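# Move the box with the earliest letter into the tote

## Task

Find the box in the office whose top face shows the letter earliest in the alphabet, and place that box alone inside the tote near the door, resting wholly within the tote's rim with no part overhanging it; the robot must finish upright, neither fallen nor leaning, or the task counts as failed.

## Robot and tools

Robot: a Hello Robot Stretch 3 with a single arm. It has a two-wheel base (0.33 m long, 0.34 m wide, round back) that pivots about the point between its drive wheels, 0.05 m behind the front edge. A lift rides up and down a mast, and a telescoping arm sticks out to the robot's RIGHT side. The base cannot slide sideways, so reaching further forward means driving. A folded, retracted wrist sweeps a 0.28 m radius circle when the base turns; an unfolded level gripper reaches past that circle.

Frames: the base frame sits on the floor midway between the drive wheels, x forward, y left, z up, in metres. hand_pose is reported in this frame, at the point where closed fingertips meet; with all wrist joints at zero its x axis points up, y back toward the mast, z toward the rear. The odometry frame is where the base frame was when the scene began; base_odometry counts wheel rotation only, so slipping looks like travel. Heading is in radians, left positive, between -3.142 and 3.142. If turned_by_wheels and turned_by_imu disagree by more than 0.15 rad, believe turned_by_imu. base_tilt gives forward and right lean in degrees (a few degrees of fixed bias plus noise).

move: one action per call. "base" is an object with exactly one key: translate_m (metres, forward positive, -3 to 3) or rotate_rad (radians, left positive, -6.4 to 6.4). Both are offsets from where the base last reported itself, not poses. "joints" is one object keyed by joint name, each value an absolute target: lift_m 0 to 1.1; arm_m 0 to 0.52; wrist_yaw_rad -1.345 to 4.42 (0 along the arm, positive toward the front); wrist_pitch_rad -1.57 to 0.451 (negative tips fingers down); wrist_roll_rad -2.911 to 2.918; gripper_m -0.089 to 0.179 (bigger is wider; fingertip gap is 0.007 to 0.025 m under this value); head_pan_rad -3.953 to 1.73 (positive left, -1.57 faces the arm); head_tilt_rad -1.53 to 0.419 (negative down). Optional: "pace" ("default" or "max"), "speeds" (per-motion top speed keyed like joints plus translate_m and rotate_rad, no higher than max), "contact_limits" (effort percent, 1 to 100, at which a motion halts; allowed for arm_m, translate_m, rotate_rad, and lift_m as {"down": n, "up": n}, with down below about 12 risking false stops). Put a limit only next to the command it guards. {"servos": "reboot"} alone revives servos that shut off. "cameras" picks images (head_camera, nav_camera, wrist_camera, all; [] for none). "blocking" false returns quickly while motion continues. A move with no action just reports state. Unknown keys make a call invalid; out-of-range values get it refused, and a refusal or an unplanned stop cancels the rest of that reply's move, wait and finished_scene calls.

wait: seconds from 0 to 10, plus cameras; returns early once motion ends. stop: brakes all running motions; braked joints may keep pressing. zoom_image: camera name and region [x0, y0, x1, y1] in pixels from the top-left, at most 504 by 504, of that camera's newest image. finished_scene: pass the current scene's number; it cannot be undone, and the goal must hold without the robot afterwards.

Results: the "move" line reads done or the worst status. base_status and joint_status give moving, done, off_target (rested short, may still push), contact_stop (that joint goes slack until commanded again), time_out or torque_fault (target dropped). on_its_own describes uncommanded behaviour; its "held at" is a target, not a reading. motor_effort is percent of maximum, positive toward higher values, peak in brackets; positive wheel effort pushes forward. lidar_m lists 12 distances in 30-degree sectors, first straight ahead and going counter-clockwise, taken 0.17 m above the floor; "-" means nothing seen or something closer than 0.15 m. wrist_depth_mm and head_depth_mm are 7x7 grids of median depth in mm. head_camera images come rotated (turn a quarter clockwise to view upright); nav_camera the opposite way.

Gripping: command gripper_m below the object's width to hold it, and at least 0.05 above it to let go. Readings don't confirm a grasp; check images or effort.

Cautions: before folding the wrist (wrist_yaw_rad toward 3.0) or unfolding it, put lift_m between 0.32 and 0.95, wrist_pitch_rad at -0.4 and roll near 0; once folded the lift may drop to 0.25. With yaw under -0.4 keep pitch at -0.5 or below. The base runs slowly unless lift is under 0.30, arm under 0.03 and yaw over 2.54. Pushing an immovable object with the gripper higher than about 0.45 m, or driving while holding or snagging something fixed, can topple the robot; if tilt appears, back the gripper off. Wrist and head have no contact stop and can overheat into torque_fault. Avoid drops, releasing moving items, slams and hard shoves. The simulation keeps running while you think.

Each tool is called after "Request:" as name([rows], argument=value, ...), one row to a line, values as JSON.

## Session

Request:
move(joints={"head_pan_rad": 1.5, "head_tilt_rad": -0.4}, pace="max", cameras=["nav_camera"])

Request:
move(joints={"head_pan_rad": 0.3, "head_tilt_rad": -0.4}, pace="max", cameras=["nav_camera"])

Request:
move(joints={"head_pan_rad": -0.9, "head_tilt_rad": -0.4}, pace="max", cameras=["nav_camera"])

Request:
move(joints={"head_pan_rad": -2.1, "head_tilt_rad": -0.4}, pace="max", cameras=["nav_camera"])

Request:
move(joints={"head_pan_rad": -3.3, "head_tilt_rad": -0.4}, pace="max", cameras=["nav_camera"])

Scene clock: 1.03 s.
move: done
base_odometry: x=+0.000 y=+0.000 heading=+0.000
turned_by_wheels: +0.000
turned_by_imu: +0.000
base_tilt: forward=+0.9 right=-0.1
lidar_m: 1.38 2.07 1.11 0.87 0.86 0.91 1.36 1.08 1.14 0.89 0.88 0.94
head_depth_mm: 886 950 1037 1127 1255 1399 1449 / 844 908 986 1076 1182 1298 1396 / 814 875 942 1019 1116 1227 1348 / 783 838 902 970 1057 1162 1287 / 751 799 862 925 1012 1098 1219 / 735 777 835 892 966 1050 1147 / 699 742 795 848 910 989 1089
base_status: not commanded
joint_positions: lift_m=+0.410 arm_m=+0.002 wrist_yaw_rad=+2.888 wrist_pitch_rad=-0.323 wrist_roll_rad=+0.000 gripper_m=+0.037 head_pan_rad=+1.533 head_tilt_rad=-0.399
joint_status: all done
measured_speeds: all 0
motor_effort: left_wheel=-0.1(0.5) right_wheel=+1.5(2.5) lift_m=+26.3(26.6) arm_m=-10.8(10.8) wrist_yaw_rad=+0.8(1.3) wrist_pitch_rad=+2.8(3.1) wrist_roll_rad=+0.8(1.1) gripper_m=-0.2(1.0) head_pan_rad=-0.4(4.9) head_tilt_rad=-1.4(3.1)
hand_pose: x=+0.0377 y=+0.0812 z=+0.4448 quat_wxyz=(+0.201, +0.706, +0.025, +0.678) (m; base frame)
wrist_depth_mm: - 703 - - - - - / 133 754 - - - - - / 140 174 - - - - - / 149 167 - - - - - / 160 173 972 914 926 924 925 / 694 182 128 691 724 742 758 / 614 193 606 624 587 628 629
pictures: nav_camera (sideways)
Images, in order (width x height): nav_camera 672x504.

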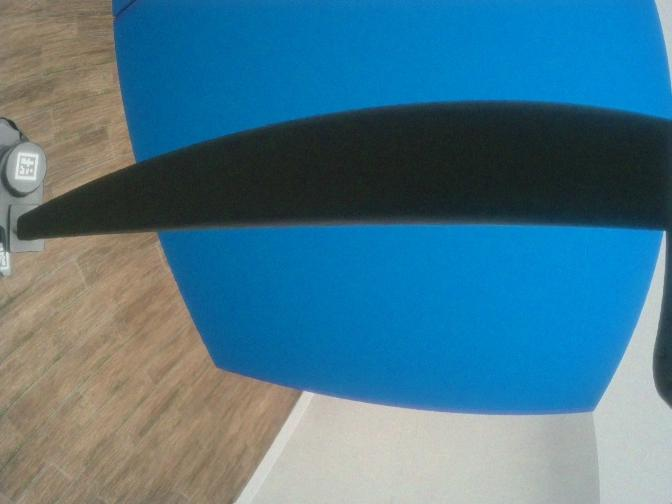

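Scene clock: 2.03 s.
move: done
base_odometry: x=+0.000 y=+0.000 heading=+0.000
turned_by_wheels: +0.000
turned_by_imu: +0.000
base_tilt: forward=+1.0 right=-0.2
lidar_m: 1.39 2.07 1.11 0.87 0.86 0.91 1.35 1.08 1.14 0.89 0.87 0.94
head_depth_mm: 1839 1974 2093 2231 2169 1778 1455 / 1801 1932 2071 2262 2292 1775 1436 / 1785 1893 2057 2236 2289 1730 1451 / 1780 1882 2043 2218 2272 1778 1436 / 1776 1877 2050 2195 2272 1749 1432 / 1759 1868 2051 2175 2287 1763 1439 / 1761 1868 2029 2166 2257 1750 1423
base_status: not commanded
joint_positions: lift_m=+0.410 arm_m=+0.002 wrist_yaw_rad=+2.888 wrist_pitch_rad=-0.323 wrist_roll_rad=+0.000 gripper_m=+0.037 head_pan_rad=+0.290 head_tilt_rad=-0.400
joint_status: all done
measured_speeds: all 0
motor_effort: left_wheel=-0.3(0.4) right_wheel=+2.2(2.6) lift_m=+26.5(26.7) arm_m=-13.5(13.9) wrist_yaw_rad=+0.8(1.1) wrist_pitch_rad=+2.8(3.2) wrist_roll_rad=+0.8(1.1) gripper_m=+0.4(1.4) head_pan_rad=-2.1(5.2) head_tilt_rad=-2.5(7.1)
hand_pose: x=+0.0377 y=+0.0812 z=+0.4448 quat_wxyz=(+0.201, +0.706, +0.025, +0.678) (m; base frame)
wrist_depth_mm: - 708 - - - - - / 133 745 - - - - - / 140 175 - - - - - / 149 167 - - - - - / 160 172 969 899 900 939 922 / 709 183 127 687 726 762 752 / 631 192 607 614 589 622 634
pictures: nav_camera (sideways)
Images, in order (width x height): nav_camera 672x504.

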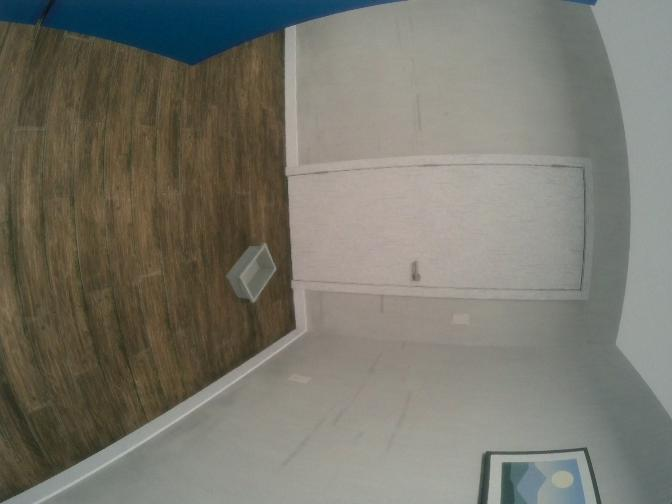

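Scene clock: 3.00 s.
move: done
base_odometry: x=+0.000 y=+0.000 heading=+0.000
turned_by_wheels: +0.000
turned_by_imu: +0.000
base_tilt: forward=+0.9 right=-0.3
lidar_m: 1.39 2.07 1.11 0.87 0.86 0.91 1.35 1.08 1.14 0.89 0.88 0.94
head_depth_mm: 705 748 797 853 919 997 1088 / 720 769 817 879 954 1038 1128 / 740 787 844 906 988 1078 1180 / 760 811 871 937 1019 1120 1228 / 777 835 892 967 1064 1160 1281 / 798 858 923 1001 1098 1201 1334 / 822 885 955 1038 1141 1266 1364
base_status: not commanded
joint_positions: lift_m=+0.410 arm_m=+0.002 wrist_yaw_rad=+2.888 wrist_pitch_rad=-0.323 wrist_roll_rad=+0.000 gripper_m=+0.037 head_pan_rad=-0.934 head_tilt_rad=-0.400
joint_status: all done
measured_speeds: all 0
motor_effort: left_wheel=-0.3(0.5) right_wheel=+2.1(2.4) lift_m=+26.6(26.9) arm_m=-16.1(16.1) wrist_yaw_rad=+0.5(1.4) wrist_pitch_rad=+2.8(3.1) wrist_roll_rad=+0.8(1.0) gripper_m=+0.7(1.1) head_pan_rad=+0.4(4.8) head_tilt_rad=-1.2(3.4)
hand_pose: x=+0.0377 y=+0.0812 z=+0.4448 quat_wxyz=(+0.201, +0.706, +0.025, +0.678) (m; base frame)
wrist_depth_mm: - 701 - - - - - / 133 755 - - - - - / 140 175 - - - - - / 150 167 - - - - - / 161 172 966 925 929 925 915 / 705 182 128 696 738 742 741 / 629 193 605 620 591 634 637
pictures: nav_camera (sideways)
Images, in order (width x height): nav_camera 672x504.

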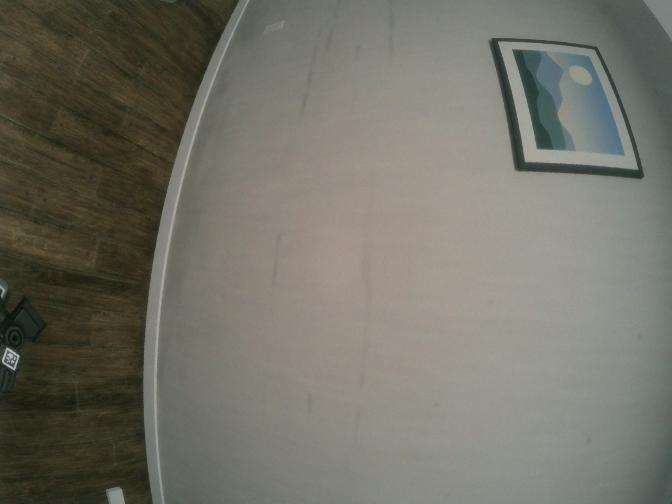

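Scene clock: 3.97 s.
move: done
base_odometry: x=+0.000 y=+0.000 heading=+0.000
turned_by_wheels: +0.000
turned_by_imu: +0.000
base_tilt: forward=+1.0 right=-0.2
lidar_m: 1.39 2.07 1.11 0.87 0.86 0.92 1.35 1.08 1.14 0.89 0.88 0.94
head_depth_mm: 1484 1574 1588 1033 1877 1783 1418 / 1575 1677 1579 1458 2007 1777 1435 / 1423 1559 1567 1760 1906 1682 1429 / 1253 1350 1405 1560 1732 1729 1427 / 1121 1186 1268 1374 1484 1598 1444 / 1008 1068 1136 1213 1289 1386 1400 / 918 967 1026 1081 1152 1232 1317
base_status: not commanded
joint_positions: lift_m=+0.410 arm_m=+0.002 wrist_yaw_rad=+2.888 wrist_pitch_rad=-0.323 wrist_roll_rad=+0.000 gripper_m=+0.037 head_pan_rad=-2.143 head_tilt_rad=-0.400
joint_status: all done
measured_speeds: all 0
motor_effort: left_wheel=-0.1(0.5) right_wheel=+2.1(2.4) lift_m=+26.7(27.1) arm_m=-19.0(19.0) wrist_yaw_rad=+0.8(1.4) wrist_pitch_rad=+2.6(3.1) wrist_roll_rad=+0.9(1.0) gripper_m=-0.4(1.2) head_pan_rad=+1.6(5.4) head_tilt_rad=-1.1(4.0)
hand_pose: x=+0.0377 y=+0.0812 z=+0.4448 quat_wxyz=(+0.201, +0.706, +0.025, +0.678) (m; base frame)
wrist_depth_mm: - 710 - - - - - / 133 749 - - - - - / 140 174 - - - - - / 149 167 - - - - - / 161 172 939 911 929 926 906 / 715 182 128 682 709 742 756 / 615 193 617 636 588 630 630
pictures: nav_camera (sideways)
Images, in order (width x height): nav_camera 672x504.

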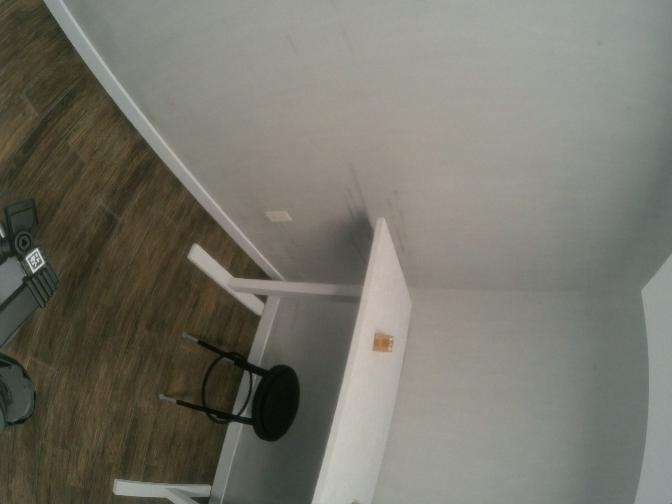

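Scene clock: 4.93 s.
move: done
base_odometry: x=+0.000 y=+0.000 heading=+0.000
turned_by_wheels: +0.000
turned_by_imu: +0.000
base_tilt: forward=+1.0 right=+0.0
lidar_m: 1.39 2.07 1.11 0.87 0.86 0.91 1.35 1.08 1.14 0.89 0.88 0.94
head_depth_mm: 956 996 1038 1091 1142 1201 1275 / 1060 1112 1161 1228 1295 1376 1408 / 1192 1255 1321 1401 1505 1606 1448 / 1359 1444 1460 1630 1808 1771 1431 / 1556 1671 1550 1475 2027 1690 1432 / 1539 1648 1514 1841 1984 1764 1435 / 1452 1552 1521 1060 1866 1739 1430
base_status: not commanded
joint_positions: lift_m=+0.410 arm_m=+0.002 wrist_yaw_rad=+2.888 wrist_pitch_rad=-0.323 wrist_roll_rad=+0.000 gripper_m=+0.037 head_pan_rad=-3.347 head_tilt_rad=-0.400
joint_status: all done
measured_speeds: all 0
motor_effort: left_wheel=-0.3(0.4) right_wheel=+2.3(2.5) lift_m=+26.9(27.2) arm_m=-21.6(21.6) wrist_yaw_rad=+0.5(1.2) wrist_pitch_rad=+2.8(3.1) wrist_roll_rad=+0.9(1.0) gripper_m=-0.8(0.8) head_pan_rad=+2.0(4.8) head_tilt_rad=-1.7(6.0)
hand_pose: x=+0.0377 y=+0.0812 z=+0.4448 quat_wxyz=(+0.201, +0.706, +0.025, +0.678) (m; base frame)
wrist_depth_mm: - 723 - - - - - / 133 751 - - - - - / 140 174 - - - - - / 149 167 - - - - - / 161 172 985 920 939 925 927 / 716 182 127 697 726 743 743 / 614 193 604 623 584 625 625
pictures: nav_camera (sideways)
Images, in order (width x height): nav_camera 672x504.

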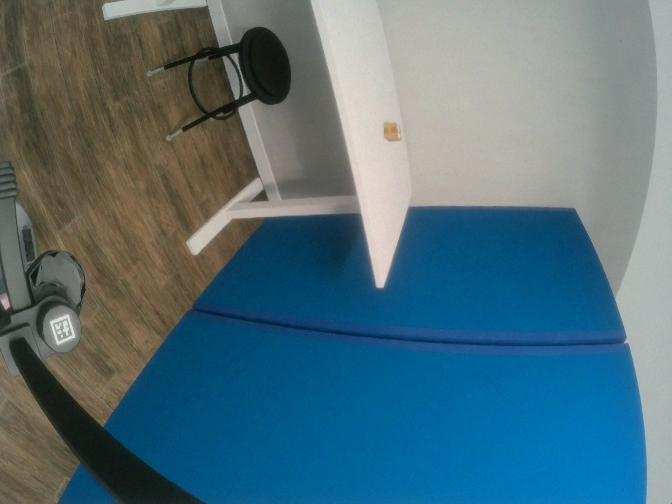

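Request:
move(base={"rotate_rad": 0.368}, joints={"head_pan_rad": -1.57, "head_tilt_rad": -0.55, "wrist_yaw_rad": 3.05, "wrist_pitch_rad": -0.42, "lift_m": 0.35}, pace="max", cameras=[])

Request:
move(base={"translate_m": -0.47}, joints={"lift_m": 0.27}, pace="max", cameras=[])

Request:
move(base={"rotate_rad": -1.571}, pace="max", cameras=["head_camera", "nav_camera"])

Request:
move(joints={"head_pan_rad": -1.0}, pace="max", cameras=["head_camera"])

Request:
move(joints={"head_pan_rad": -2.15}, pace="max", cameras=["head_camera"])

Scene clock: 37.13 s.
move: done
base_odometry: x=+0.000 y=+0.000 heading=+0.367
turned_by_wheels: +0.367
turned_by_imu: +0.367
base_tilt: forward=+1.0 right=+0.0
lidar_m: 2.07 1.30 0.90 0.85 0.87 1.14 1.08 1.11 0.93 0.88 0.90 1.17
head_depth_mm: 723 796 876 977 1113 1266 1302 / 727 794 874 983 1108 1283 1299 / 728 797 877 984 1105 1285 1291 / 730 797 879 983 1116 1283 1287 / 732 800 886 984 1123 1294 1288 / 733 799 888 992 1124 1295 1298 / 734 801 892 986 1124 1293 1290
base_status: done
joint_positions: lift_m=+0.350 arm_m=+0.002 wrist_yaw_rad=+3.047 wrist_pitch_rad=-0.436 wrist_roll_rad=+0.000 gripper_m=+0.037 head_pan_rad=-1.554 head_tilt_rad=-0.552
joint_status: all done
measured_speeds: translate_m=+0.000 rotate_rad=+0.000 lift_m=+0.000 arm_m=+0.000 wrist_yaw_rad=+0.000 wrist_pitch_rad=+0.000 wrist_roll_rad=+0.000 head_pan_rad=-0.024 head_tilt_rad=+0.000
motor_effort: left_wheel=-11.5(14.5) right_wheel=+10.3(13.6) lift_m=+26.0(26.0) arm_m=-22.1(23.3) wrist_yaw_rad=+3.6(7.8) wrist_pitch_rad=+2.3(4.6) wrist_roll_rad=+0.8(1.1) gripper_m=-0.1(1.2) head_pan_rad=-3.6(4.9) head_tilt_rad=-1.0(4.2)
hand_pose: x=-0.0002 y=+0.0744 z=+0.3587 quat_wxyz=(+0.186, +0.696, +0.120, +0.683) (m; base frame)
wrist_depth_mm: - 138 142 814 - - - / - 150 159 875 - - - / - 161 167 - - - - / 816 788 186 864 893 877 865 / 700 675 202 698 700 687 715 / 590 588 127 550 145 585 585 / 503 522 254 520 492 500 503
pictures: none
No camera images: "cameras" was empty.

Scene clock: 40.27 s.
move: done
base_odometry: x=-0.439 y=-0.169 heading=+0.367
turned_by_wheels: +0.000
turned_by_imu: +0.001
base_tilt: forward=+1.0 right=-0.2
lidar_m: 2.53 1.25 0.87 0.82 0.84 0.94 0.61 0.67 0.96 0.91 0.93 1.21
head_depth_mm: 753 823 910 1018 1149 1335 1301 / 753 826 911 1019 1151 1330 1302 / 755 827 914 1013 1156 1330 1297 / 758 824 913 1020 1159 1332 1306 / 753 828 914 1016 1149 1328 1296 / 758 828 913 1023 1157 1323 1294 / 760 827 917 1018 1165 1337 1295
base_status: done
joint_positions: lift_m=+0.270 arm_m=+0.002 wrist_yaw_rad=+3.048 wrist_pitch_rad=-0.436 wrist_roll_rad=+0.000 gripper_m=+0.037 head_pan_rad=-1.569 head_tilt_rad=-0.552
joint_status: all done
measured_speeds: all 0
motor_effort: left_wheel=-3.9(19.1) right_wheel=-0.4(9.8) lift_m=+29.6(30.1) arm_m=-22.6(22.7) wrist_yaw_rad=+2.6(3.6) wrist_pitch_rad=+2.6(3.1) wrist_roll_rad=+0.8(1.1) gripper_m=+0.1(1.5) head_pan_rad=-2.8(4.6) head_tilt_rad=+1.3(2.8)
hand_pose: x=-0.0004 y=+0.0743 z=+0.2786 quat_wxyz=(+0.186, +0.696, +0.121, +0.683) (m; base frame)
wrist_depth_mm: - 137 142 - - 821 - / - 150 159 - - 906 - / - 161 170 895 897 959 965 / 758 685 187 714 728 710 724 / 595 582 201 583 589 589 581 / 487 488 127 280 477 483 495 / 266 265 251 257 401 424 423
pictures: none
No camera images: "cameras" was empty.

Scene clock: 42.37 s.
move: done
base_odometry: x=-0.439 y=-0.169 heading=-1.203
turned_by_wheels: -1.571
turned_by_imu: -1.563
base_tilt: forward=+1.0 right=-0.1
lidar_m: 0.91 0.93 1.23 2.53 1.23 0.87 0.83 0.85 0.94 0.61 0.67 0.95
head_depth_mm: 1012 1105 926 653 523 1534 1300 / 1015 1110 929 653 521 1535 1296 / 1019 1109 926 652 519 1536 1295 / 1013 1117 919 652 538 943 1233 / 1016 1124 921 649 535 917 1293 / 1018 1120 914 648 535 961 1266 / 1025 1119 914 647 534 1534 1292
base_status: done
joint_positions: lift_m=+0.270 arm_m=+0.002 wrist_yaw_rad=+3.048 wrist_pitch_rad=-0.436 wrist_roll_rad=+0.000 gripper_m=+0.037 head_pan_rad=-1.570 head_tilt_rad=-0.551
joint_status: not commanded
measured_speeds: all 0
motor_effort: left_wheel=+9.8(18.2) right_wheel=-8.8(16.2) lift_m=+26.7(29.6) arm_m=-23.1(23.8) wrist_yaw_rad=+2.6(3.1) wrist_pitch_rad=+2.9(3.2) wrist_roll_rad=+0.8(1.1) gripper_m=+0.0(1.0) head_pan_rad=-2.0(4.8) head_tilt_rad=+2.4(3.6)
hand_pose: x=-0.0004 y=+0.0743 z=+0.2786 quat_wxyz=(+0.186, +0.696, +0.121, +0.683) (m; base frame)
wrist_depth_mm: - 138 - - - - - / - 151 - - - - - / 980 164 187 928 969 930 899 / 721 688 187 733 722 730 728 / 582 580 201 596 585 583 589 / 489 490 128 282 477 491 489 / 264 264 249 255 399 424 418
pictures: head_camera (sideways), nav_camera (sideways)
Images, in order (width x height): head_camera 896x504, nav_camera 672x504.

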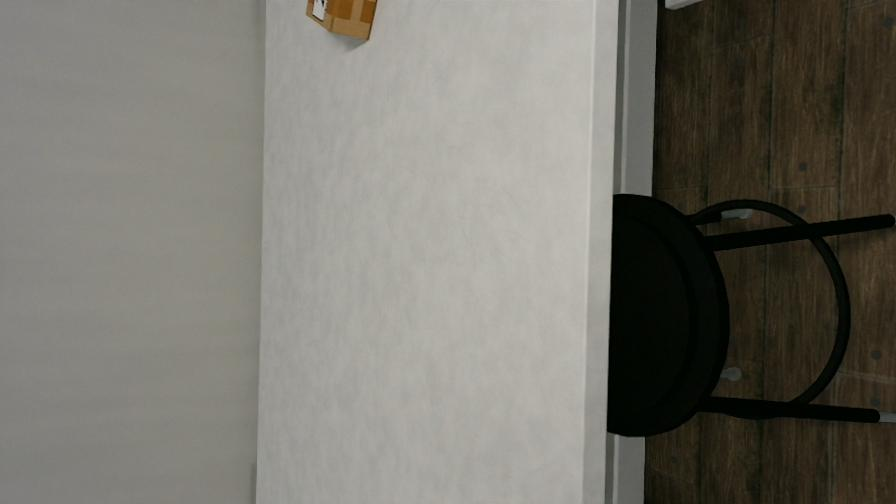

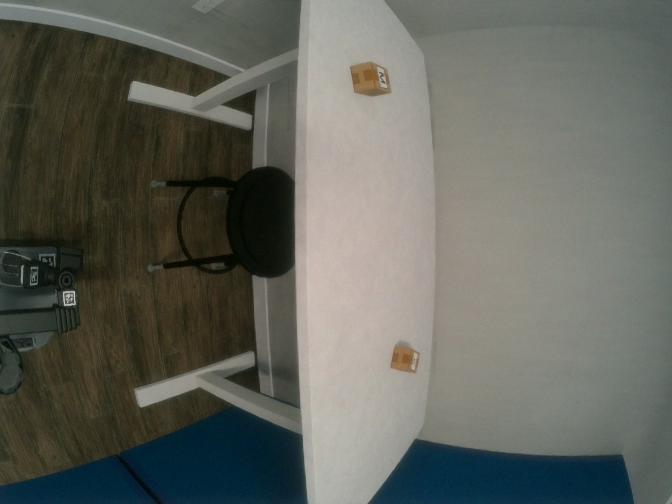

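Scene clock: 43.17 s.
move: done
base_odometry: x=-0.439 y=-0.169 heading=-1.203
turned_by_wheels: +0.000
turned_by_imu: +0.000
base_tilt: forward=+1.0 right=-0.1
lidar_m: 0.91 0.93 1.23 2.53 1.23 0.87 0.83 0.85 0.94 0.61 0.67 0.95
head_depth_mm: 1040 1119 926 656 506 875 1272 / 1102 1188 932 655 539 963 1303 / 1162 1254 925 654 1680 1530 1272 / 1241 1335 920 650 1775 1530 1296 / 1207 1288 918 649 1322 1437 1291 / 1083 1162 912 709 1494 1511 1262 / 977 1045 910 1151 1325 1424 1285
base_status: not commanded
joint_positions: lift_m=+0.270 arm_m=+0.002 wrist_yaw_rad=+3.048 wrist_pitch_rad=-0.436 wrist_roll_rad=+0.000 gripper_m=+0.037 head_pan_rad=-0.993 head_tilt_rad=-0.551
joint_status: all done
measured_speeds: all 0
motor_effort: left_wheel=+10.0(10.1) right_wheel=-9.2(9.5) lift_m=+25.4(26.7) arm_m=-22.3(23.0) wrist_yaw_rad=+2.7(3.0) wrist_pitch_rad=+3.0(3.0) wrist_roll_rad=+0.8(1.0) gripper_m=+0.4(1.3) head_pan_rad=+1.8(5.0) head_tilt_rad=+3.1(3.5)
hand_pose: x=-0.0004 y=+0.0743 z=+0.2786 quat_wxyz=(+0.186, +0.696, +0.121, +0.683) (m; base frame)
wrist_depth_mm: - 138 - - - - - / - 151 - - - - - / 949 164 188 945 948 969 901 / 738 690 186 730 719 732 725 / 585 596 202 585 588 594 594 / 497 491 128 282 482 498 495 / 263 264 250 257 403 424 423
pictures: head_camera (sideways)
Images, in order (width x height): head_camera 896x504.

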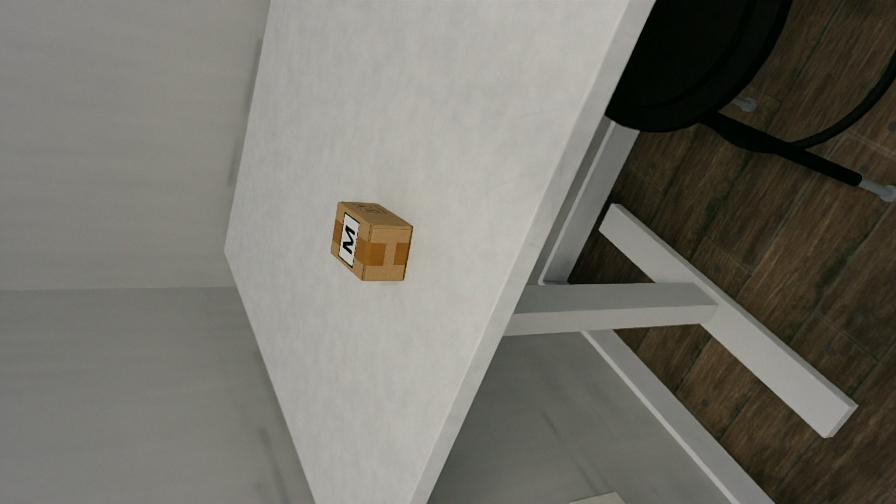

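Scene clock: 44.13 s.
move: done
base_odometry: x=-0.439 y=-0.169 heading=-1.203
turned_by_wheels: +0.000
turned_by_imu: +0.000
base_tilt: forward=+0.8 right=-0.2
lidar_m: 0.91 0.93 1.23 2.53 1.23 0.87 0.83 0.85 0.94 0.61 0.67 0.95
head_depth_mm: 911 964 979 754 1192 1279 1309 / 1015 1083 935 715 1377 1464 1292 / 1136 1219 932 654 1538 1503 1294 / 1222 1329 927 652 1298 1463 1301 / 1154 1248 919 650 1673 1528 1298 / 1094 1183 872 647 536 1519 1300 / 1040 1128 862 646 517 1546 1268
base_status: not commanded
joint_positions: lift_m=+0.270 arm_m=+0.002 wrist_yaw_rad=+3.048 wrist_pitch_rad=-0.436 wrist_roll_rad=+0.000 gripper_m=+0.037 head_pan_rad=-2.169 head_tilt_rad=-0.550
joint_status: all done
measured_speeds: all 0
motor_effort: left_wheel=+9.9(10.1) right_wheel=-9.2(9.5) lift_m=+24.2(25.6) arm_m=-21.5(22.6) wrist_yaw_rad=+2.8(2.9) wrist_pitch_rad=+2.9(3.1) wrist_roll_rad=+0.8(1.1) gripper_m=-0.3(1.1) head_pan_rad=-1.2(5.2) head_tilt_rad=+2.2(3.7)
hand_pose: x=-0.0004 y=+0.0743 z=+0.2786 quat_wxyz=(+0.186, +0.696, +0.121, +0.683) (m; base frame)
wrist_depth_mm: - 139 - - - - - / - 151 - - - - - / 951 165 187 942 945 947 912 / 730 709 187 733 718 722 718 / 583 585 200 590 583 591 583 / 491 490 127 281 475 489 491 / 264 263 249 256 397 422 426
pictures: head_camera (sideways)
Images, in order (width x height): head_camera 896x504.

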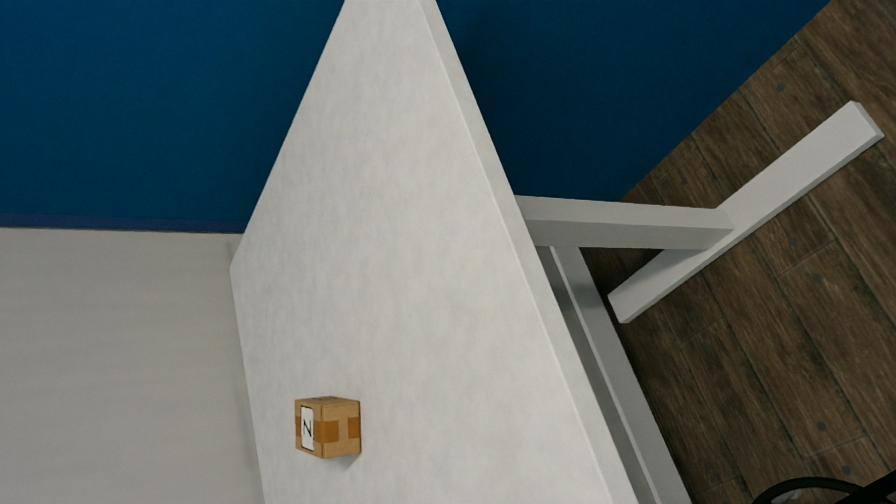

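Request:
move(base={"rotate_rad": 1.722}, joints={"head_pan_rad": 0.0, "head_tilt_rad": -0.4}, pace="max", cameras=[])

Request:
move(base={"translate_m": 1.99}, pace="max", cameras=[])

Request:
move(base={"rotate_rad": 1.42}, joints={"head_pan_rad": 0.4}, pace="max", cameras=["nav_camera"])

Request:
move(base={"translate_m": 0.7}, joints={"head_pan_rad": 1.0}, pace="max", contact_limits={"translate_m": 40}, cameras=["nav_camera"])

Request:
move(joints={"head_pan_rad": 0.0}, pace="max", cameras=["nav_camera"])

Scene clock: 60.10 s.
move: done
base_odometry: x=-0.439 y=-0.169 heading=+0.518
turned_by_wheels: +1.722
turned_by_imu: +1.715
base_tilt: forward=+0.9 right=-0.1
lidar_m: 2.53 1.08 0.84 0.82 0.88 0.94 0.61 0.67 0.92 0.91 0.97 1.42
head_depth_mm: 2115 2255 2414 2560 2179 1783 1458 / 2138 2271 2446 2662 2258 1780 1449 / 2163 2315 2470 2677 2294 1778 1440 / 2240 2392 2562 2730 2276 1770 1439 / 2281 2432 2597 2783 2301 1749 1436 / 2314 2482 2640 2850 2298 1775 1436 / 2353 2493 2704 2749 1871 1763 1424
base_status: done
joint_positions: lift_m=+0.270 arm_m=+0.002 wrist_yaw_rad=+3.048 wrist_pitch_rad=-0.436 wrist_roll_rad=+0.000 gripper_m=+0.037 head_pan_rad=+0.016 head_tilt_rad=-0.397
joint_status: all done
measured_speeds: translate_m=+0.000 rotate_rad=+0.000 lift_m=+0.000 arm_m=+0.000 wrist_yaw_rad=+0.000 wrist_pitch_rad=+0.000 wrist_roll_rad=+0.000 head_pan_rad=-0.024 head_tilt_rad=+0.000
motor_effort: left_wheel=-7.7(17.0) right_wheel=+8.9(16.6) lift_m=+26.5(26.5) arm_m=-22.7(23.8) wrist_yaw_rad=+2.9(3.2) wrist_pitch_rad=+2.6(3.2) wrist_roll_rad=+0.8(1.1) gripper_m=+0.1(1.4) head_pan_rad=-2.5(4.8) head_tilt_rad=+1.5(5.5)
hand_pose: x=-0.0004 y=+0.0743 z=+0.2786 quat_wxyz=(+0.186, +0.696, +0.121, +0.683) (m; base frame)
wrist_depth_mm: - 138 143 - - - 779 / - 150 159 - - - 819 / 895 162 170 886 880 897 893 / 689 663 187 737 724 728 732 / 589 587 202 577 586 583 583 / 487 489 127 282 474 493 491 / 263 263 249 258 402 422 422
pictures: none
No camera images: "cameras" was empty.

Scene clock: 68.17 s.
move: done
base_odometry: x=+1.290 y=+0.817 heading=+0.518
turned_by_wheels: +0.000
turned_by_imu: -0.001
base_tilt: forward=+0.8 right=-0.1
lidar_m: 0.57 0.63 0.92 1.11 0.87 1.02 2.62 1.41 1.10 1.08 0.74 0.58
head_depth_mm: 439 468 500 539 583 635 699 / 445 474 508 548 596 649 713 / 451 482 516 558 605 662 727 / 453 485 522 564 615 672 744 / 454 484 526 568 620 691 767 / 489 522 562 609 666 732 809 / 495 531 572 620 680 746 830
base_status: done
joint_positions: lift_m=+0.270 arm_m=+0.002 wrist_yaw_rad=+3.048 wrist_pitch_rad=-0.436 wrist_roll_rad=+0.000 gripper_m=+0.037 head_pan_rad=+0.000 head_tilt_rad=-0.400
joint_status: not commanded
measured_speeds: all 0
motor_effort: left_wheel=+2.1(13.2) right_wheel=+6.4(18.0) lift_m=+29.5(30.6) arm_m=-15.3(23.0) wrist_yaw_rad=+2.3(3.3) wrist_pitch_rad=+2.9(3.3) wrist_roll_rad=+0.9(1.1) gripper_m=+1.0(1.2) head_pan_rad=-3.0(5.2) head_tilt_rad=-2.4(3.2)
hand_pose: x=-0.0004 y=+0.0743 z=+0.2786 quat_wxyz=(+0.186, +0.696, +0.121, +0.683) (m; base frame)
wrist_depth_mm: - 138 - - - - - / - 150 - - - - - / - 161 187 952 944 953 - / 716 671 186 717 715 726 685 / 591 587 201 587 588 590 586 / 492 491 128 281 477 495 487 / 264 264 249 255 400 421 426
pictures: none
No camera images: "cameras" was empty.

Scene clock: 70.17 s.
move: done
base_odometry: x=+1.290 y=+0.817 heading=+1.938
turned_by_wheels: +1.420
turned_by_imu: +1.414
base_tilt: forward=+1.0 right=-0.2
lidar_m: 1.76 0.75 0.86 1.96 1.67 1.15 1.08 0.88 0.60 0.57 0.57 0.78
head_depth_mm: 3101 3317 3475 3335 2279 1777 1444 / 3192 3352 3595 3262 2280 1783 1439 / 3261 3525 3787 3265 2290 1739 1442 / 843 900 981 1073 1176 1312 1364 / 689 727 775 833 894 971 1051 / 620 661 713 778 852 945 1044 / 641 691 752 819 904 998 1130
base_status: done
joint_positions: lift_m=+0.270 arm_m=+0.002 wrist_yaw_rad=+3.048 wrist_pitch_rad=-0.436 wrist_roll_rad=+0.000 gripper_m=+0.037 head_pan_rad=+0.402 head_tilt_rad=-0.401
joint_status: all done
measured_speeds: all 0
motor_effort: left_wheel=-7.3(17.8) right_wheel=+8.8(16.9) lift_m=+29.4(29.7) arm_m=-23.0(23.7) wrist_yaw_rad=+3.1(3.1) wrist_pitch_rad=+2.9(3.3) wrist_roll_rad=+1.0(1.1) gripper_m=+0.0(1.2) head_pan_rad=+2.3(4.3) head_tilt_rad=-1.1(2.3)
hand_pose: x=-0.0004 y=+0.0743 z=+0.2786 quat_wxyz=(+0.186, +0.696, +0.121, +0.683) (m; base frame)
wrist_depth_mm: - 138 - - - - - / - 150 - - - - - / 945 164 187 937 944 891 - / 745 685 187 727 727 727 666 / 579 578 201 579 579 585 582 / 492 489 128 283 479 492 487 / 263 265 249 257 397 424 421
pictures: nav_camera (sideways)
Images, in order (width x height): nav_camera 672x504.

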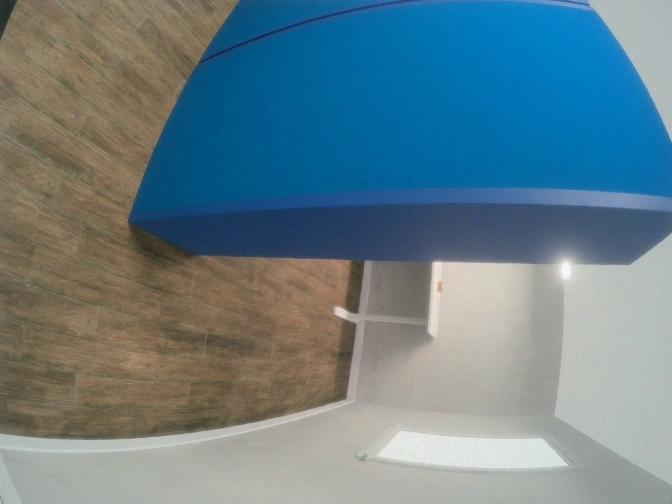

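Scene clock: 73.83 s.
move: done
base_odometry: x=+1.039 y=+1.471 heading=+1.938
turned_by_wheels: +0.000
turned_by_imu: +0.000
base_tilt: forward=+0.8 right=-0.4
lidar_m: 1.60 3.04 0.46 0.43 2.74 1.88 1.77 0.78 0.57 0.53 0.54 0.70
head_depth_mm: 3318 3462 3640 3255 2305 1797 1439 / 3486 3809 3963 3320 2315 1776 1444 / 442 476 515 562 617 688 784 / 416 446 480 520 567 625 692 / 392 418 449 483 525 573 629 / 372 395 421 453 487 526 577 / 352 374 397 424 455 490 533
base_status: done
joint_positions: lift_m=+0.270 arm_m=+0.002 wrist_yaw_rad=+3.048 wrist_pitch_rad=-0.436 wrist_roll_rad=+0.000 gripper_m=+0.037 head_pan_rad=+1.002 head_tilt_rad=-0.401
joint_status: all done
measured_speeds: all 0
motor_effort: left_wheel=-0.8(12.1) right_wheel=+5.7(17.4) lift_m=+28.7(29.4) arm_m=-19.4(23.1) wrist_yaw_rad=+2.4(3.1) wrist_pitch_rad=+2.9(3.2) wrist_roll_rad=+1.0(1.1) gripper_m=-0.9(1.3) head_pan_rad=-2.3(4.3) head_tilt_rad=-0.5(2.2)
contact_limits: translate_m 40 (maximum 100)
hand_pose: x=-0.0004 y=+0.0743 z=+0.2786 quat_wxyz=(+0.186, +0.696, +0.121, +0.683) (m; base frame)
wrist_depth_mm: - 138 405 424 448 467 - / - 150 442 466 488 509 - / 952 165 187 500 526 862 963 / 717 685 187 534 - 692 724 / 584 582 201 540 565 586 590 / 493 490 128 282 475 496 493 / 265 265 252 258 402 425 422
pictures: nav_camera (sideways)
Images, in order (width x height): nav_camera 672x504.

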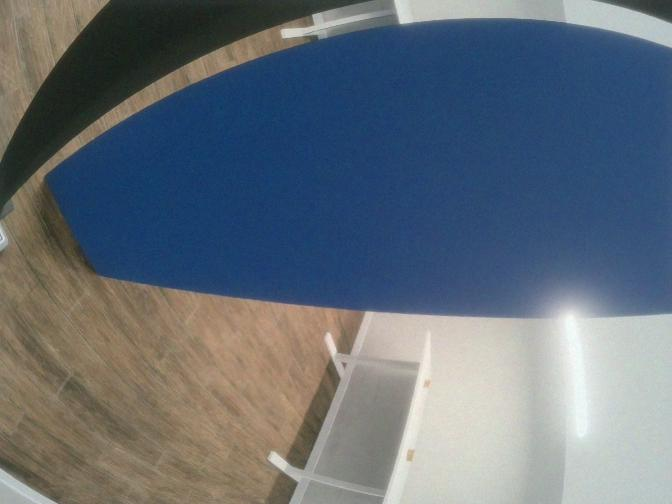

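Scene clock: 74.77 s.
move: done
base_odometry: x=+1.039 y=+1.471 heading=+1.938
turned_by_wheels: +0.000
turned_by_imu: +0.000
base_tilt: forward=+1.1 right=-0.1
lidar_m: 1.59 3.03 0.46 0.43 2.74 1.88 1.77 0.78 0.57 0.53 0.54 0.70
head_depth_mm: 1475 1460 1451 1457 1472 1466 1387 / 2088 2079 2066 2068 2078 1758 1444 / 2575 2768 2915 3084 2291 1772 1440 / 2541 2804 3001 3024 2271 1754 1439 / 2589 2741 2904 3053 2297 1752 1440 / 2571 2708 2928 3069 2259 1764 1430 / 2556 2683 2903 3056 2264 1747 1437
base_status: not commanded
joint_positions: lift_m=+0.270 arm_m=+0.002 wrist_yaw_rad=+3.048 wrist_pitch_rad=-0.436 wrist_roll_rad=+0.000 gripper_m=+0.037 head_pan_rad=-0.025 head_tilt_rad=-0.401
joint_status: all done
measured_speeds: all 0
motor_effort: left_wheel=-0.7(1.0) right_wheel=+5.9(6.4) lift_m=+28.7(28.8) arm_m=-17.9(19.3) wrist_yaw_rad=+2.9(3.0) wrist_pitch_rad=+3.2(3.2) wrist_roll_rad=+0.9(1.0) gripper_m=-0.6(1.1) head_pan_rad=-0.8(5.1) head_tilt_rad=+0.9(0.9)
contact_limits: translate_m 40 (maximum 100)
hand_pose: x=-0.0004 y=+0.0743 z=+0.2786 quat_wxyz=(+0.186, +0.696, +0.121, +0.683) (m; base frame)
wrist_depth_mm: - 138 405 425 443 465 - / - 151 444 460 491 512 - / 926 164 187 509 521 846 963 / 709 703 186 535 - 689 730 / 585 582 202 554 568 596 585 / 490 495 127 281 475 490 493 / 264 263 249 256 402 423 422
pictures: nav_camera (sideways)
Images, in order (width x height): nav_camera 672x504.

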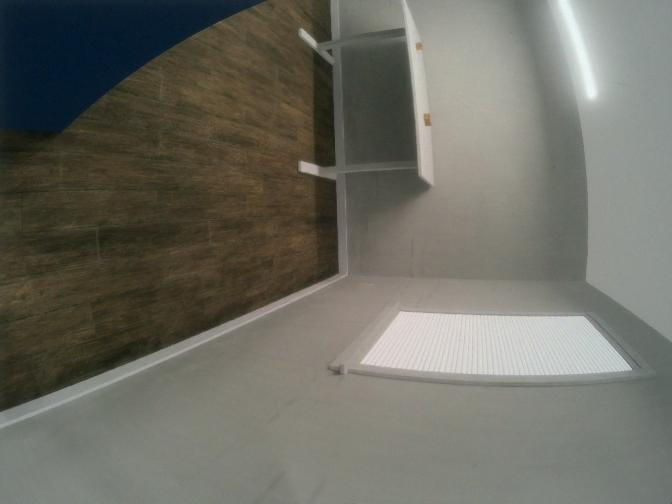

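Request:
move(base={"translate_m": 0.45}, joints={"head_pan_rad": 0.7}, pace="max", cameras=[])

Request:
move(base={"rotate_rad": 0.803}, pace="max", cameras=["nav_camera"])

Request:
move(base={"translate_m": 1.945}, joints={"head_pan_rad": -1.0, "head_tilt_rad": -0.5}, pace="max", cameras=[])

Request:
move(base={"rotate_rad": 0.768}, pace="max", cameras=["head_camera", "nav_camera"])

Request:
move(joints={"head_pan_rad": -1.57}, pace="max", cameras=["head_camera"])

Request:
move(joints={"head_pan_rad": -2.15}, pace="max", cameras=["head_camera"])

Request:
move(joints={"head_pan_rad": 0.5, "head_tilt_rad": -0.4}, pace="max", cameras=["nav_camera"])

Scene clock: 102.43 s.
move: done
base_odometry: x=+0.877 y=+1.891 heading=+1.938
turned_by_wheels: +0.000
turned_by_imu: +0.000
base_tilt: forward=+0.9 right=+0.0
lidar_m: 1.48 2.13 3.19 0.47 0.47 0.61 2.22 0.77 0.53 0.50 0.51 0.65
head_depth_mm: 2325 2462 2577 2719 2341 1788 1447 / 2476 2657 2756 2901 2270 1763 1438 / 2663 2756 2996 3089 2296 1765 1433 / 2871 2974 3236 3029 2278 1750 1440 / 3093 3320 3570 3205 2261 1765 1435 / 3296 3616 3895 3201 2285 1760 1430 / 3394 3493 3768 3212 2283 1747 1423
base_status: done
joint_positions: lift_m=+0.270 arm_m=+0.002 wrist_yaw_rad=+3.048 wrist_pitch_rad=-0.436 wrist_roll_rad=+0.000 gripper_m=+0.037 head_pan_rad=+0.705 head_tilt_rad=-0.401
joint_status: all done
measured_speeds: all 0
motor_effort: left_wheel=+6.8(15.5) right_wheel=+1.9(13.3) lift_m=+27.3(28.3) arm_m=-11.7(14.2) wrist_yaw_rad=+2.5(3.0) wrist_pitch_rad=+2.8(3.3) wrist_roll_rad=+0.9(1.1) gripper_m=-0.1(1.0) head_pan_rad=-3.2(4.6) head_tilt_rad=+1.2(2.3)
hand_pose: x=-0.0004 y=+0.0743 z=+0.2786 quat_wxyz=(+0.186, +0.696, +0.121, +0.683) (m; base frame)
wrist_depth_mm: 406 138 434 - - - - / 440 151 477 - - - - / 474 474 187 976 960 937 942 / 512 517 186 724 715 726 725 / 549 563 201 579 581 578 577 / 491 497 128 280 479 491 502 / 264 263 250 256 399 423 424
pictures: none
No camera images: "cameras" was empty.

Scene clock: 104.03 s.
move: done
base_odometry: x=+0.877 y=+1.891 heading=+2.740
turned_by_wheels: +0.803
turned_by_imu: +0.800
base_tilt: forward=+0.9 right=-0.2
lidar_m: 2.70 3.16 0.47 0.52 2.23 1.09 0.60 0.50 0.50 0.55 0.89 2.14
head_depth_mm: 2930 3123 3398 3266 2307 1768 1454 / 2879 3052 3390 3312 2301 1761 1433 / 2865 3060 3281 3265 2277 1756 1444 / 2876 3002 3177 3045 2298 1776 1437 / 2771 2946 3124 2858 2094 1642 1389 / 750 420 420 454 488 535 582 / 356 381 409 441 478 522 577
base_status: done
joint_positions: lift_m=+0.270 arm_m=+0.002 wrist_yaw_rad=+3.048 wrist_pitch_rad=-0.436 wrist_roll_rad=+0.000 gripper_m=+0.037 head_pan_rad=+0.701 head_tilt_rad=-0.401
joint_status: not commanded
measured_speeds: all 0
motor_effort: left_wheel=-6.7(16.7) right_wheel=+7.8(17.2) lift_m=+27.5(28.0) arm_m=-14.2(14.4) wrist_yaw_rad=+2.2(2.9) wrist_pitch_rad=+2.7(3.2) wrist_roll_rad=+0.8(1.0) gripper_m=-0.6(1.2) head_pan_rad=-2.8(4.6) head_tilt_rad=+1.7(2.5)
hand_pose: x=-0.0004 y=+0.0743 z=+0.2786 quat_wxyz=(+0.186, +0.696, +0.121, +0.683) (m; base frame)
wrist_depth_mm: - 138 - 521 466 414 - / - 151 - - 500 449 - / 961 165 186 - 516 498 969 / 718 690 188 691 - 660 734 / 582 579 202 591 560 594 589 / 497 494 128 282 481 494 489 / 265 265 251 258 404 424 418
pictures: nav_camera (sideways)
Images, in order (width x height): nav_camera 672x504.

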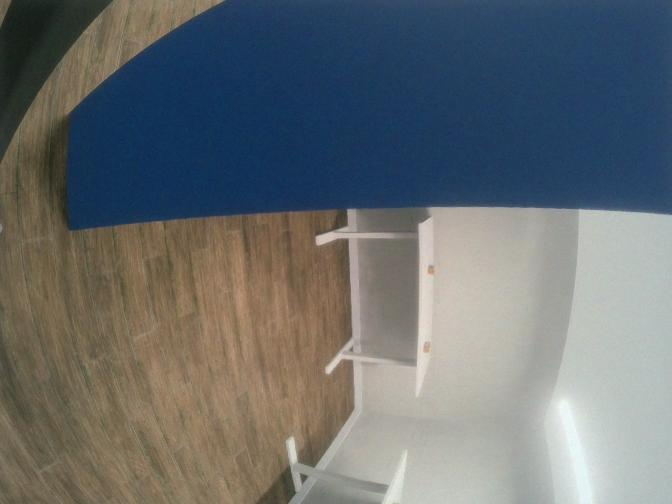

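Scene clock: 111.97 s.
move: done
base_odometry: x=-0.914 y=+2.650 heading=+2.740
turned_by_wheels: +0.000
turned_by_imu: -0.001
base_tilt: forward=+1.0 right=+0.1
lidar_m: 0.77 1.93 1.55 1.81 1.50 1.49 1.67 1.76 1.76 0.99 1.09 1.08
head_depth_mm: 984 1082 1083 705 542 433 1341 / 972 1059 1075 719 540 431 1347 / 940 1027 1075 716 538 430 1313 / 926 1007 1060 712 535 430 1285 / 912 982 1032 709 535 429 1246 / 893 959 1014 709 534 430 1247 / 872 943 985 709 532 428 385
base_status: done
joint_positions: lift_m=+0.270 arm_m=+0.002 wrist_yaw_rad=+3.048 wrist_pitch_rad=-0.436 wrist_roll_rad=+0.000 gripper_m=+0.037 head_pan_rad=-1.000 head_tilt_rad=-0.500
joint_status: all done
measured_speeds: all 0
motor_effort: left_wheel=+1.6(13.7) right_wheel=+3.9(15.8) lift_m=+26.3(27.5) arm_m=-22.8(23.8) wrist_yaw_rad=+2.6(3.1) wrist_pitch_rad=+3.0(3.3) wrist_roll_rad=+0.8(1.2) gripper_m=-0.7(1.6) head_pan_rad=+3.3(5.0) head_tilt_rad=-1.4(5.2)
hand_pose: x=-0.0004 y=+0.0743 z=+0.2786 quat_wxyz=(+0.186, +0.696, +0.121, +0.683) (m; base frame)
wrist_depth_mm: - 138 - - - - - / - 151 - - - - - / 962 165 187 972 925 971 962 / 726 689 187 722 720 726 732 / 588 580 201 589 587 584 593 / 489 493 127 281 469 486 492 / 262 265 248 257 401 421 421
pictures: none
No camera images: "cameras" was empty.

Scene clock: 113.53 s.
move: done
base_odometry: x=-0.914 y=+2.650 heading=-2.775
turned_by_wheels: +0.768
turned_by_imu: +0.765
base_tilt: forward=+0.9 right=-0.1
lidar_m: 1.55 1.92 1.80 1.49 1.97 1.88 1.76 0.99 0.99 1.08 0.77 1.40
head_depth_mm: 912 980 1003 715 539 433 380 / 955 1026 1054 684 538 432 1258 / 1003 1084 1066 658 537 430 1305 / 1060 1151 1063 712 536 442 1275 / 1121 1221 1289 708 535 467 1260 / 1187 1303 1418 706 533 1536 1325 / 1262 1388 1553 706 550 1599 1331
base_status: done
joint_positions: lift_m=+0.270 arm_m=+0.002 wrist_yaw_rad=+3.048 wrist_pitch_rad=-0.436 wrist_roll_rad=+0.000 gripper_m=+0.037 head_pan_rad=-1.000 head_tilt_rad=-0.500
joint_status: not commanded
measured_speeds: all 0
motor_effort: left_wheel=-7.4(16.1) right_wheel=+7.6(16.0) lift_m=+26.2(26.7) arm_m=-23.2(23.7) wrist_yaw_rad=+2.9(3.0) wrist_pitch_rad=+2.6(3.1) wrist_roll_rad=+0.9(1.2) gripper_m=-0.4(1.2) head_pan_rad=+2.5(4.1) head_tilt_rad=-2.2(3.2)
hand_pose: x=-0.0004 y=+0.0743 z=+0.2786 quat_wxyz=(+0.186, +0.696, +0.121, +0.683) (m; base frame)
wrist_depth_mm: - 138 - - - - - / - 150 - - - - - / 938 164 187 963 968 952 960 / 721 691 187 728 732 715 737 / 583 589 201 585 581 589 586 / 494 479 128 283 474 492 492 / 265 264 250 258 399 425 426
pictures: head_camera (sideways), nav_camera (sideways)
Images, in order (width x height): head_camera 896x504, nav_camera 672x504.

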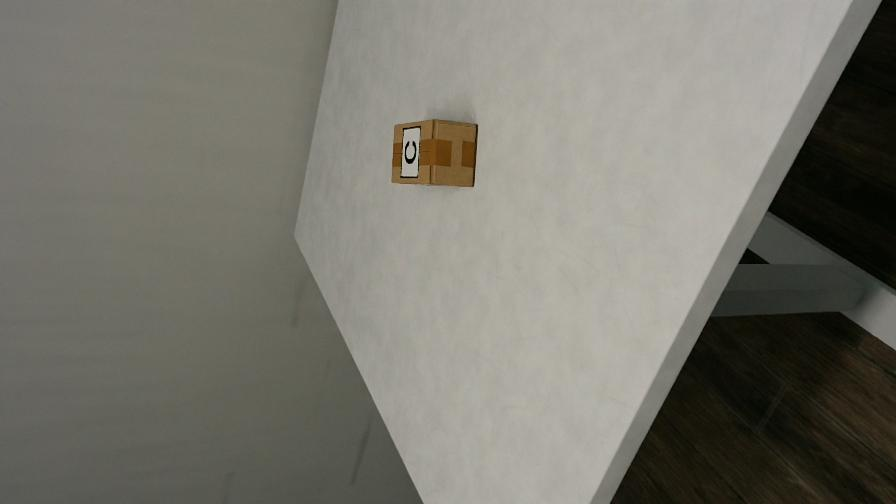

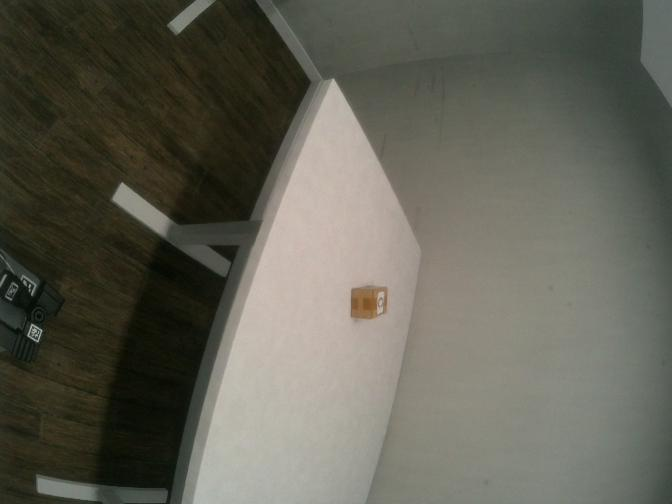

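Scene clock: 114.33 s.
move: done
base_odometry: x=-0.914 y=+2.650 heading=-2.775
turned_by_wheels: +0.000
turned_by_imu: +0.000
base_tilt: forward=+1.0 right=-0.1
lidar_m: 1.55 1.91 1.81 1.50 1.97 1.88 1.76 0.99 0.99 1.08 0.77 1.40
head_depth_mm: 917 991 1047 720 541 433 1286 / 913 995 1042 717 540 432 1279 / 914 990 1034 717 537 430 1265 / 906 983 1040 711 537 430 1272 / 903 981 1030 709 534 429 1273 / 903 981 1028 709 531 430 1278 / 900 976 1025 709 532 428 1272
base_status: not commanded
joint_positions: lift_m=+0.270 arm_m=+0.002 wrist_yaw_rad=+3.048 wrist_pitch_rad=-0.436 wrist_roll_rad=+0.000 gripper_m=+0.037 head_pan_rad=-1.577 head_tilt_rad=-0.500
joint_status: all done
measured_speeds: all 0
motor_effort: left_wheel=-7.6(7.8) right_wheel=+8.1(8.5) lift_m=+26.2(26.4) arm_m=-22.5(23.3) wrist_yaw_rad=+2.6(2.9) wrist_pitch_rad=+3.2(3.2) wrist_roll_rad=+0.8(1.1) gripper_m=-0.2(0.8) head_pan_rad=-2.7(4.7) head_tilt_rad=-1.6(3.2)
hand_pose: x=-0.0004 y=+0.0743 z=+0.2786 quat_wxyz=(+0.186, +0.696, +0.121, +0.683) (m; base frame)
wrist_depth_mm: - 138 - - - - - / - 150 - - - - - / 949 164 187 943 954 949 947 / 716 689 186 724 716 726 737 / 585 576 201 587 589 589 597 / 490 495 127 282 474 486 489 / 264 263 249 258 406 427 417
pictures: head_camera (sideways)
Images, in order (width x height): head_camera 896x504.

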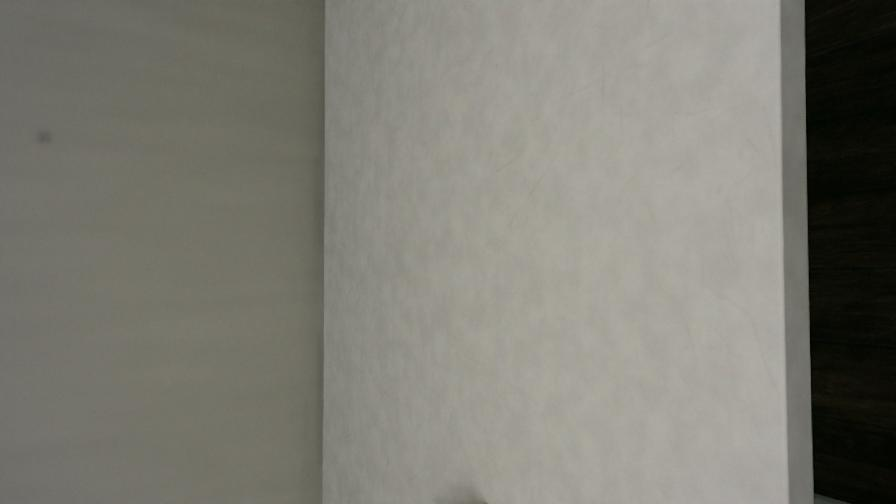

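Scene clock: 115.13 s.
move: done
base_odometry: x=-0.914 y=+2.650 heading=-2.775
turned_by_wheels: +0.000
turned_by_imu: +0.000
base_tilt: forward=+0.9 right=-0.1
lidar_m: 1.55 1.91 1.81 1.49 1.97 1.88 1.76 0.99 0.99 1.08 0.77 1.40
head_depth_mm: 1426 1586 1079 723 606 1609 1342 / 1311 1449 1074 721 560 1477 1338 / 1218 1325 1071 716 538 1486 1352 / 1135 1230 1067 715 537 1486 1333 / 1057 1152 1058 711 535 442 1333 / 1007 1075 1060 710 532 429 1298 / 952 1019 1046 710 532 427 1243
base_status: not commanded
joint_positions: lift_m=+0.270 arm_m=+0.002 wrist_yaw_rad=+3.048 wrist_pitch_rad=-0.436 wrist_roll_rad=+0.000 gripper_m=+0.037 head_pan_rad=-2.169 head_tilt_rad=-0.500
joint_status: all done
measured_speeds: all 0
motor_effort: left_wheel=-7.5(7.8) right_wheel=+7.5(8.4) lift_m=+25.8(26.1) arm_m=-22.0(22.9) wrist_yaw_rad=+2.2(2.8) wrist_pitch_rad=+2.6(3.1) wrist_roll_rad=+0.8(1.0) gripper_m=+0.4(1.0) head_pan_rad=-1.7(4.8) head_tilt_rad=-2.2(3.0)
hand_pose: x=-0.0004 y=+0.0743 z=+0.2786 quat_wxyz=(+0.186, +0.696, +0.121, +0.683) (m; base frame)
wrist_depth_mm: - 138 - - - - - / - 150 - - - - - / 935 165 187 948 959 943 953 / 734 700 186 731 727 719 721 / 596 592 202 592 583 593 585 / 490 495 128 280 478 495 487 / 263 265 249 257 398 421 421
pictures: head_camera (sideways)
Images, in order (width x height): head_camera 896x504.

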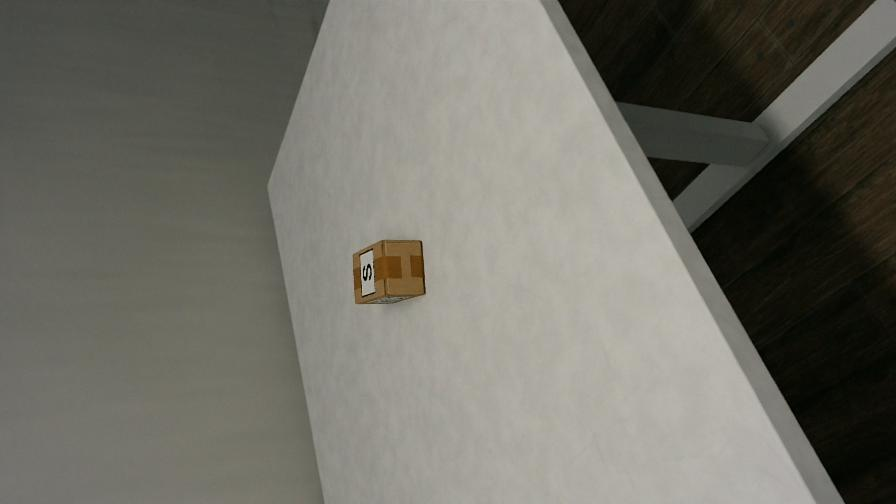

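Scene clock: 116.40 s.
move: done
base_odometry: x=-0.914 y=+2.650 heading=-2.775
turned_by_wheels: +0.000
turned_by_imu: +0.000
base_tilt: forward=+0.9 right=-0.2
lidar_m: 1.55 1.92 1.80 1.49 1.97 1.88 1.76 0.99 0.99 1.08 0.77 1.40
head_depth_mm: 1715 1793 1763 2034 2146 1763 1447 / 1798 1909 1746 2127 2234 1767 1441 / 1884 1999 1713 2314 2278 1741 1430 / 1997 2114 1718 2469 2266 1773 1435 / 2094 2224 1900 2523 2186 1752 1431 / 2155 2271 2386 2666 2269 1738 1429 / 2218 2380 2456 2563 2160 1766 1415
base_status: not commanded
joint_positions: lift_m=+0.270 arm_m=+0.002 wrist_yaw_rad=+3.048 wrist_pitch_rad=-0.436 wrist_roll_rad=+0.000 gripper_m=+0.037 head_pan_rad=+0.550 head_tilt_rad=-0.403
joint_status: all done
measured_speeds: all 0
motor_effort: left_wheel=-7.6(7.7) right_wheel=+7.8(8.5) lift_m=+25.6(26.0) arm_m=-21.2(22.4) wrist_yaw_rad=+2.6(2.9) wrist_pitch_rad=+2.6(3.2) wrist_roll_rad=+0.8(1.1) gripper_m=+0.0(1.1) head_pan_rad=-2.5(4.9) head_tilt_rad=+2.3(5.2)
hand_pose: x=-0.0004 y=+0.0743 z=+0.2786 quat_wxyz=(+0.186, +0.696, +0.121, +0.683) (m; base frame)
wrist_depth_mm: - 138 - - - - - / - 150 - - - - - / 955 165 187 974 937 918 945 / 717 689 186 724 719 724 723 / 582 590 201 585 590 579 589 / 490 492 127 278 473 485 487 / 264 264 251 257 400 422 418
pictures: nav_camera (sideways)
Images, in order (width x height): nav_camera 672x504.

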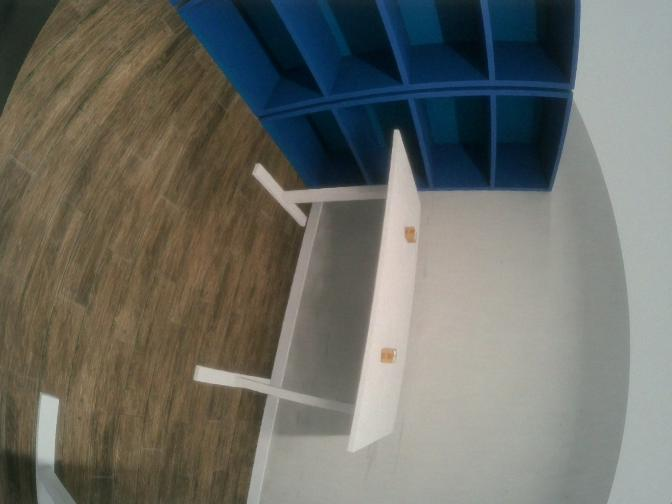

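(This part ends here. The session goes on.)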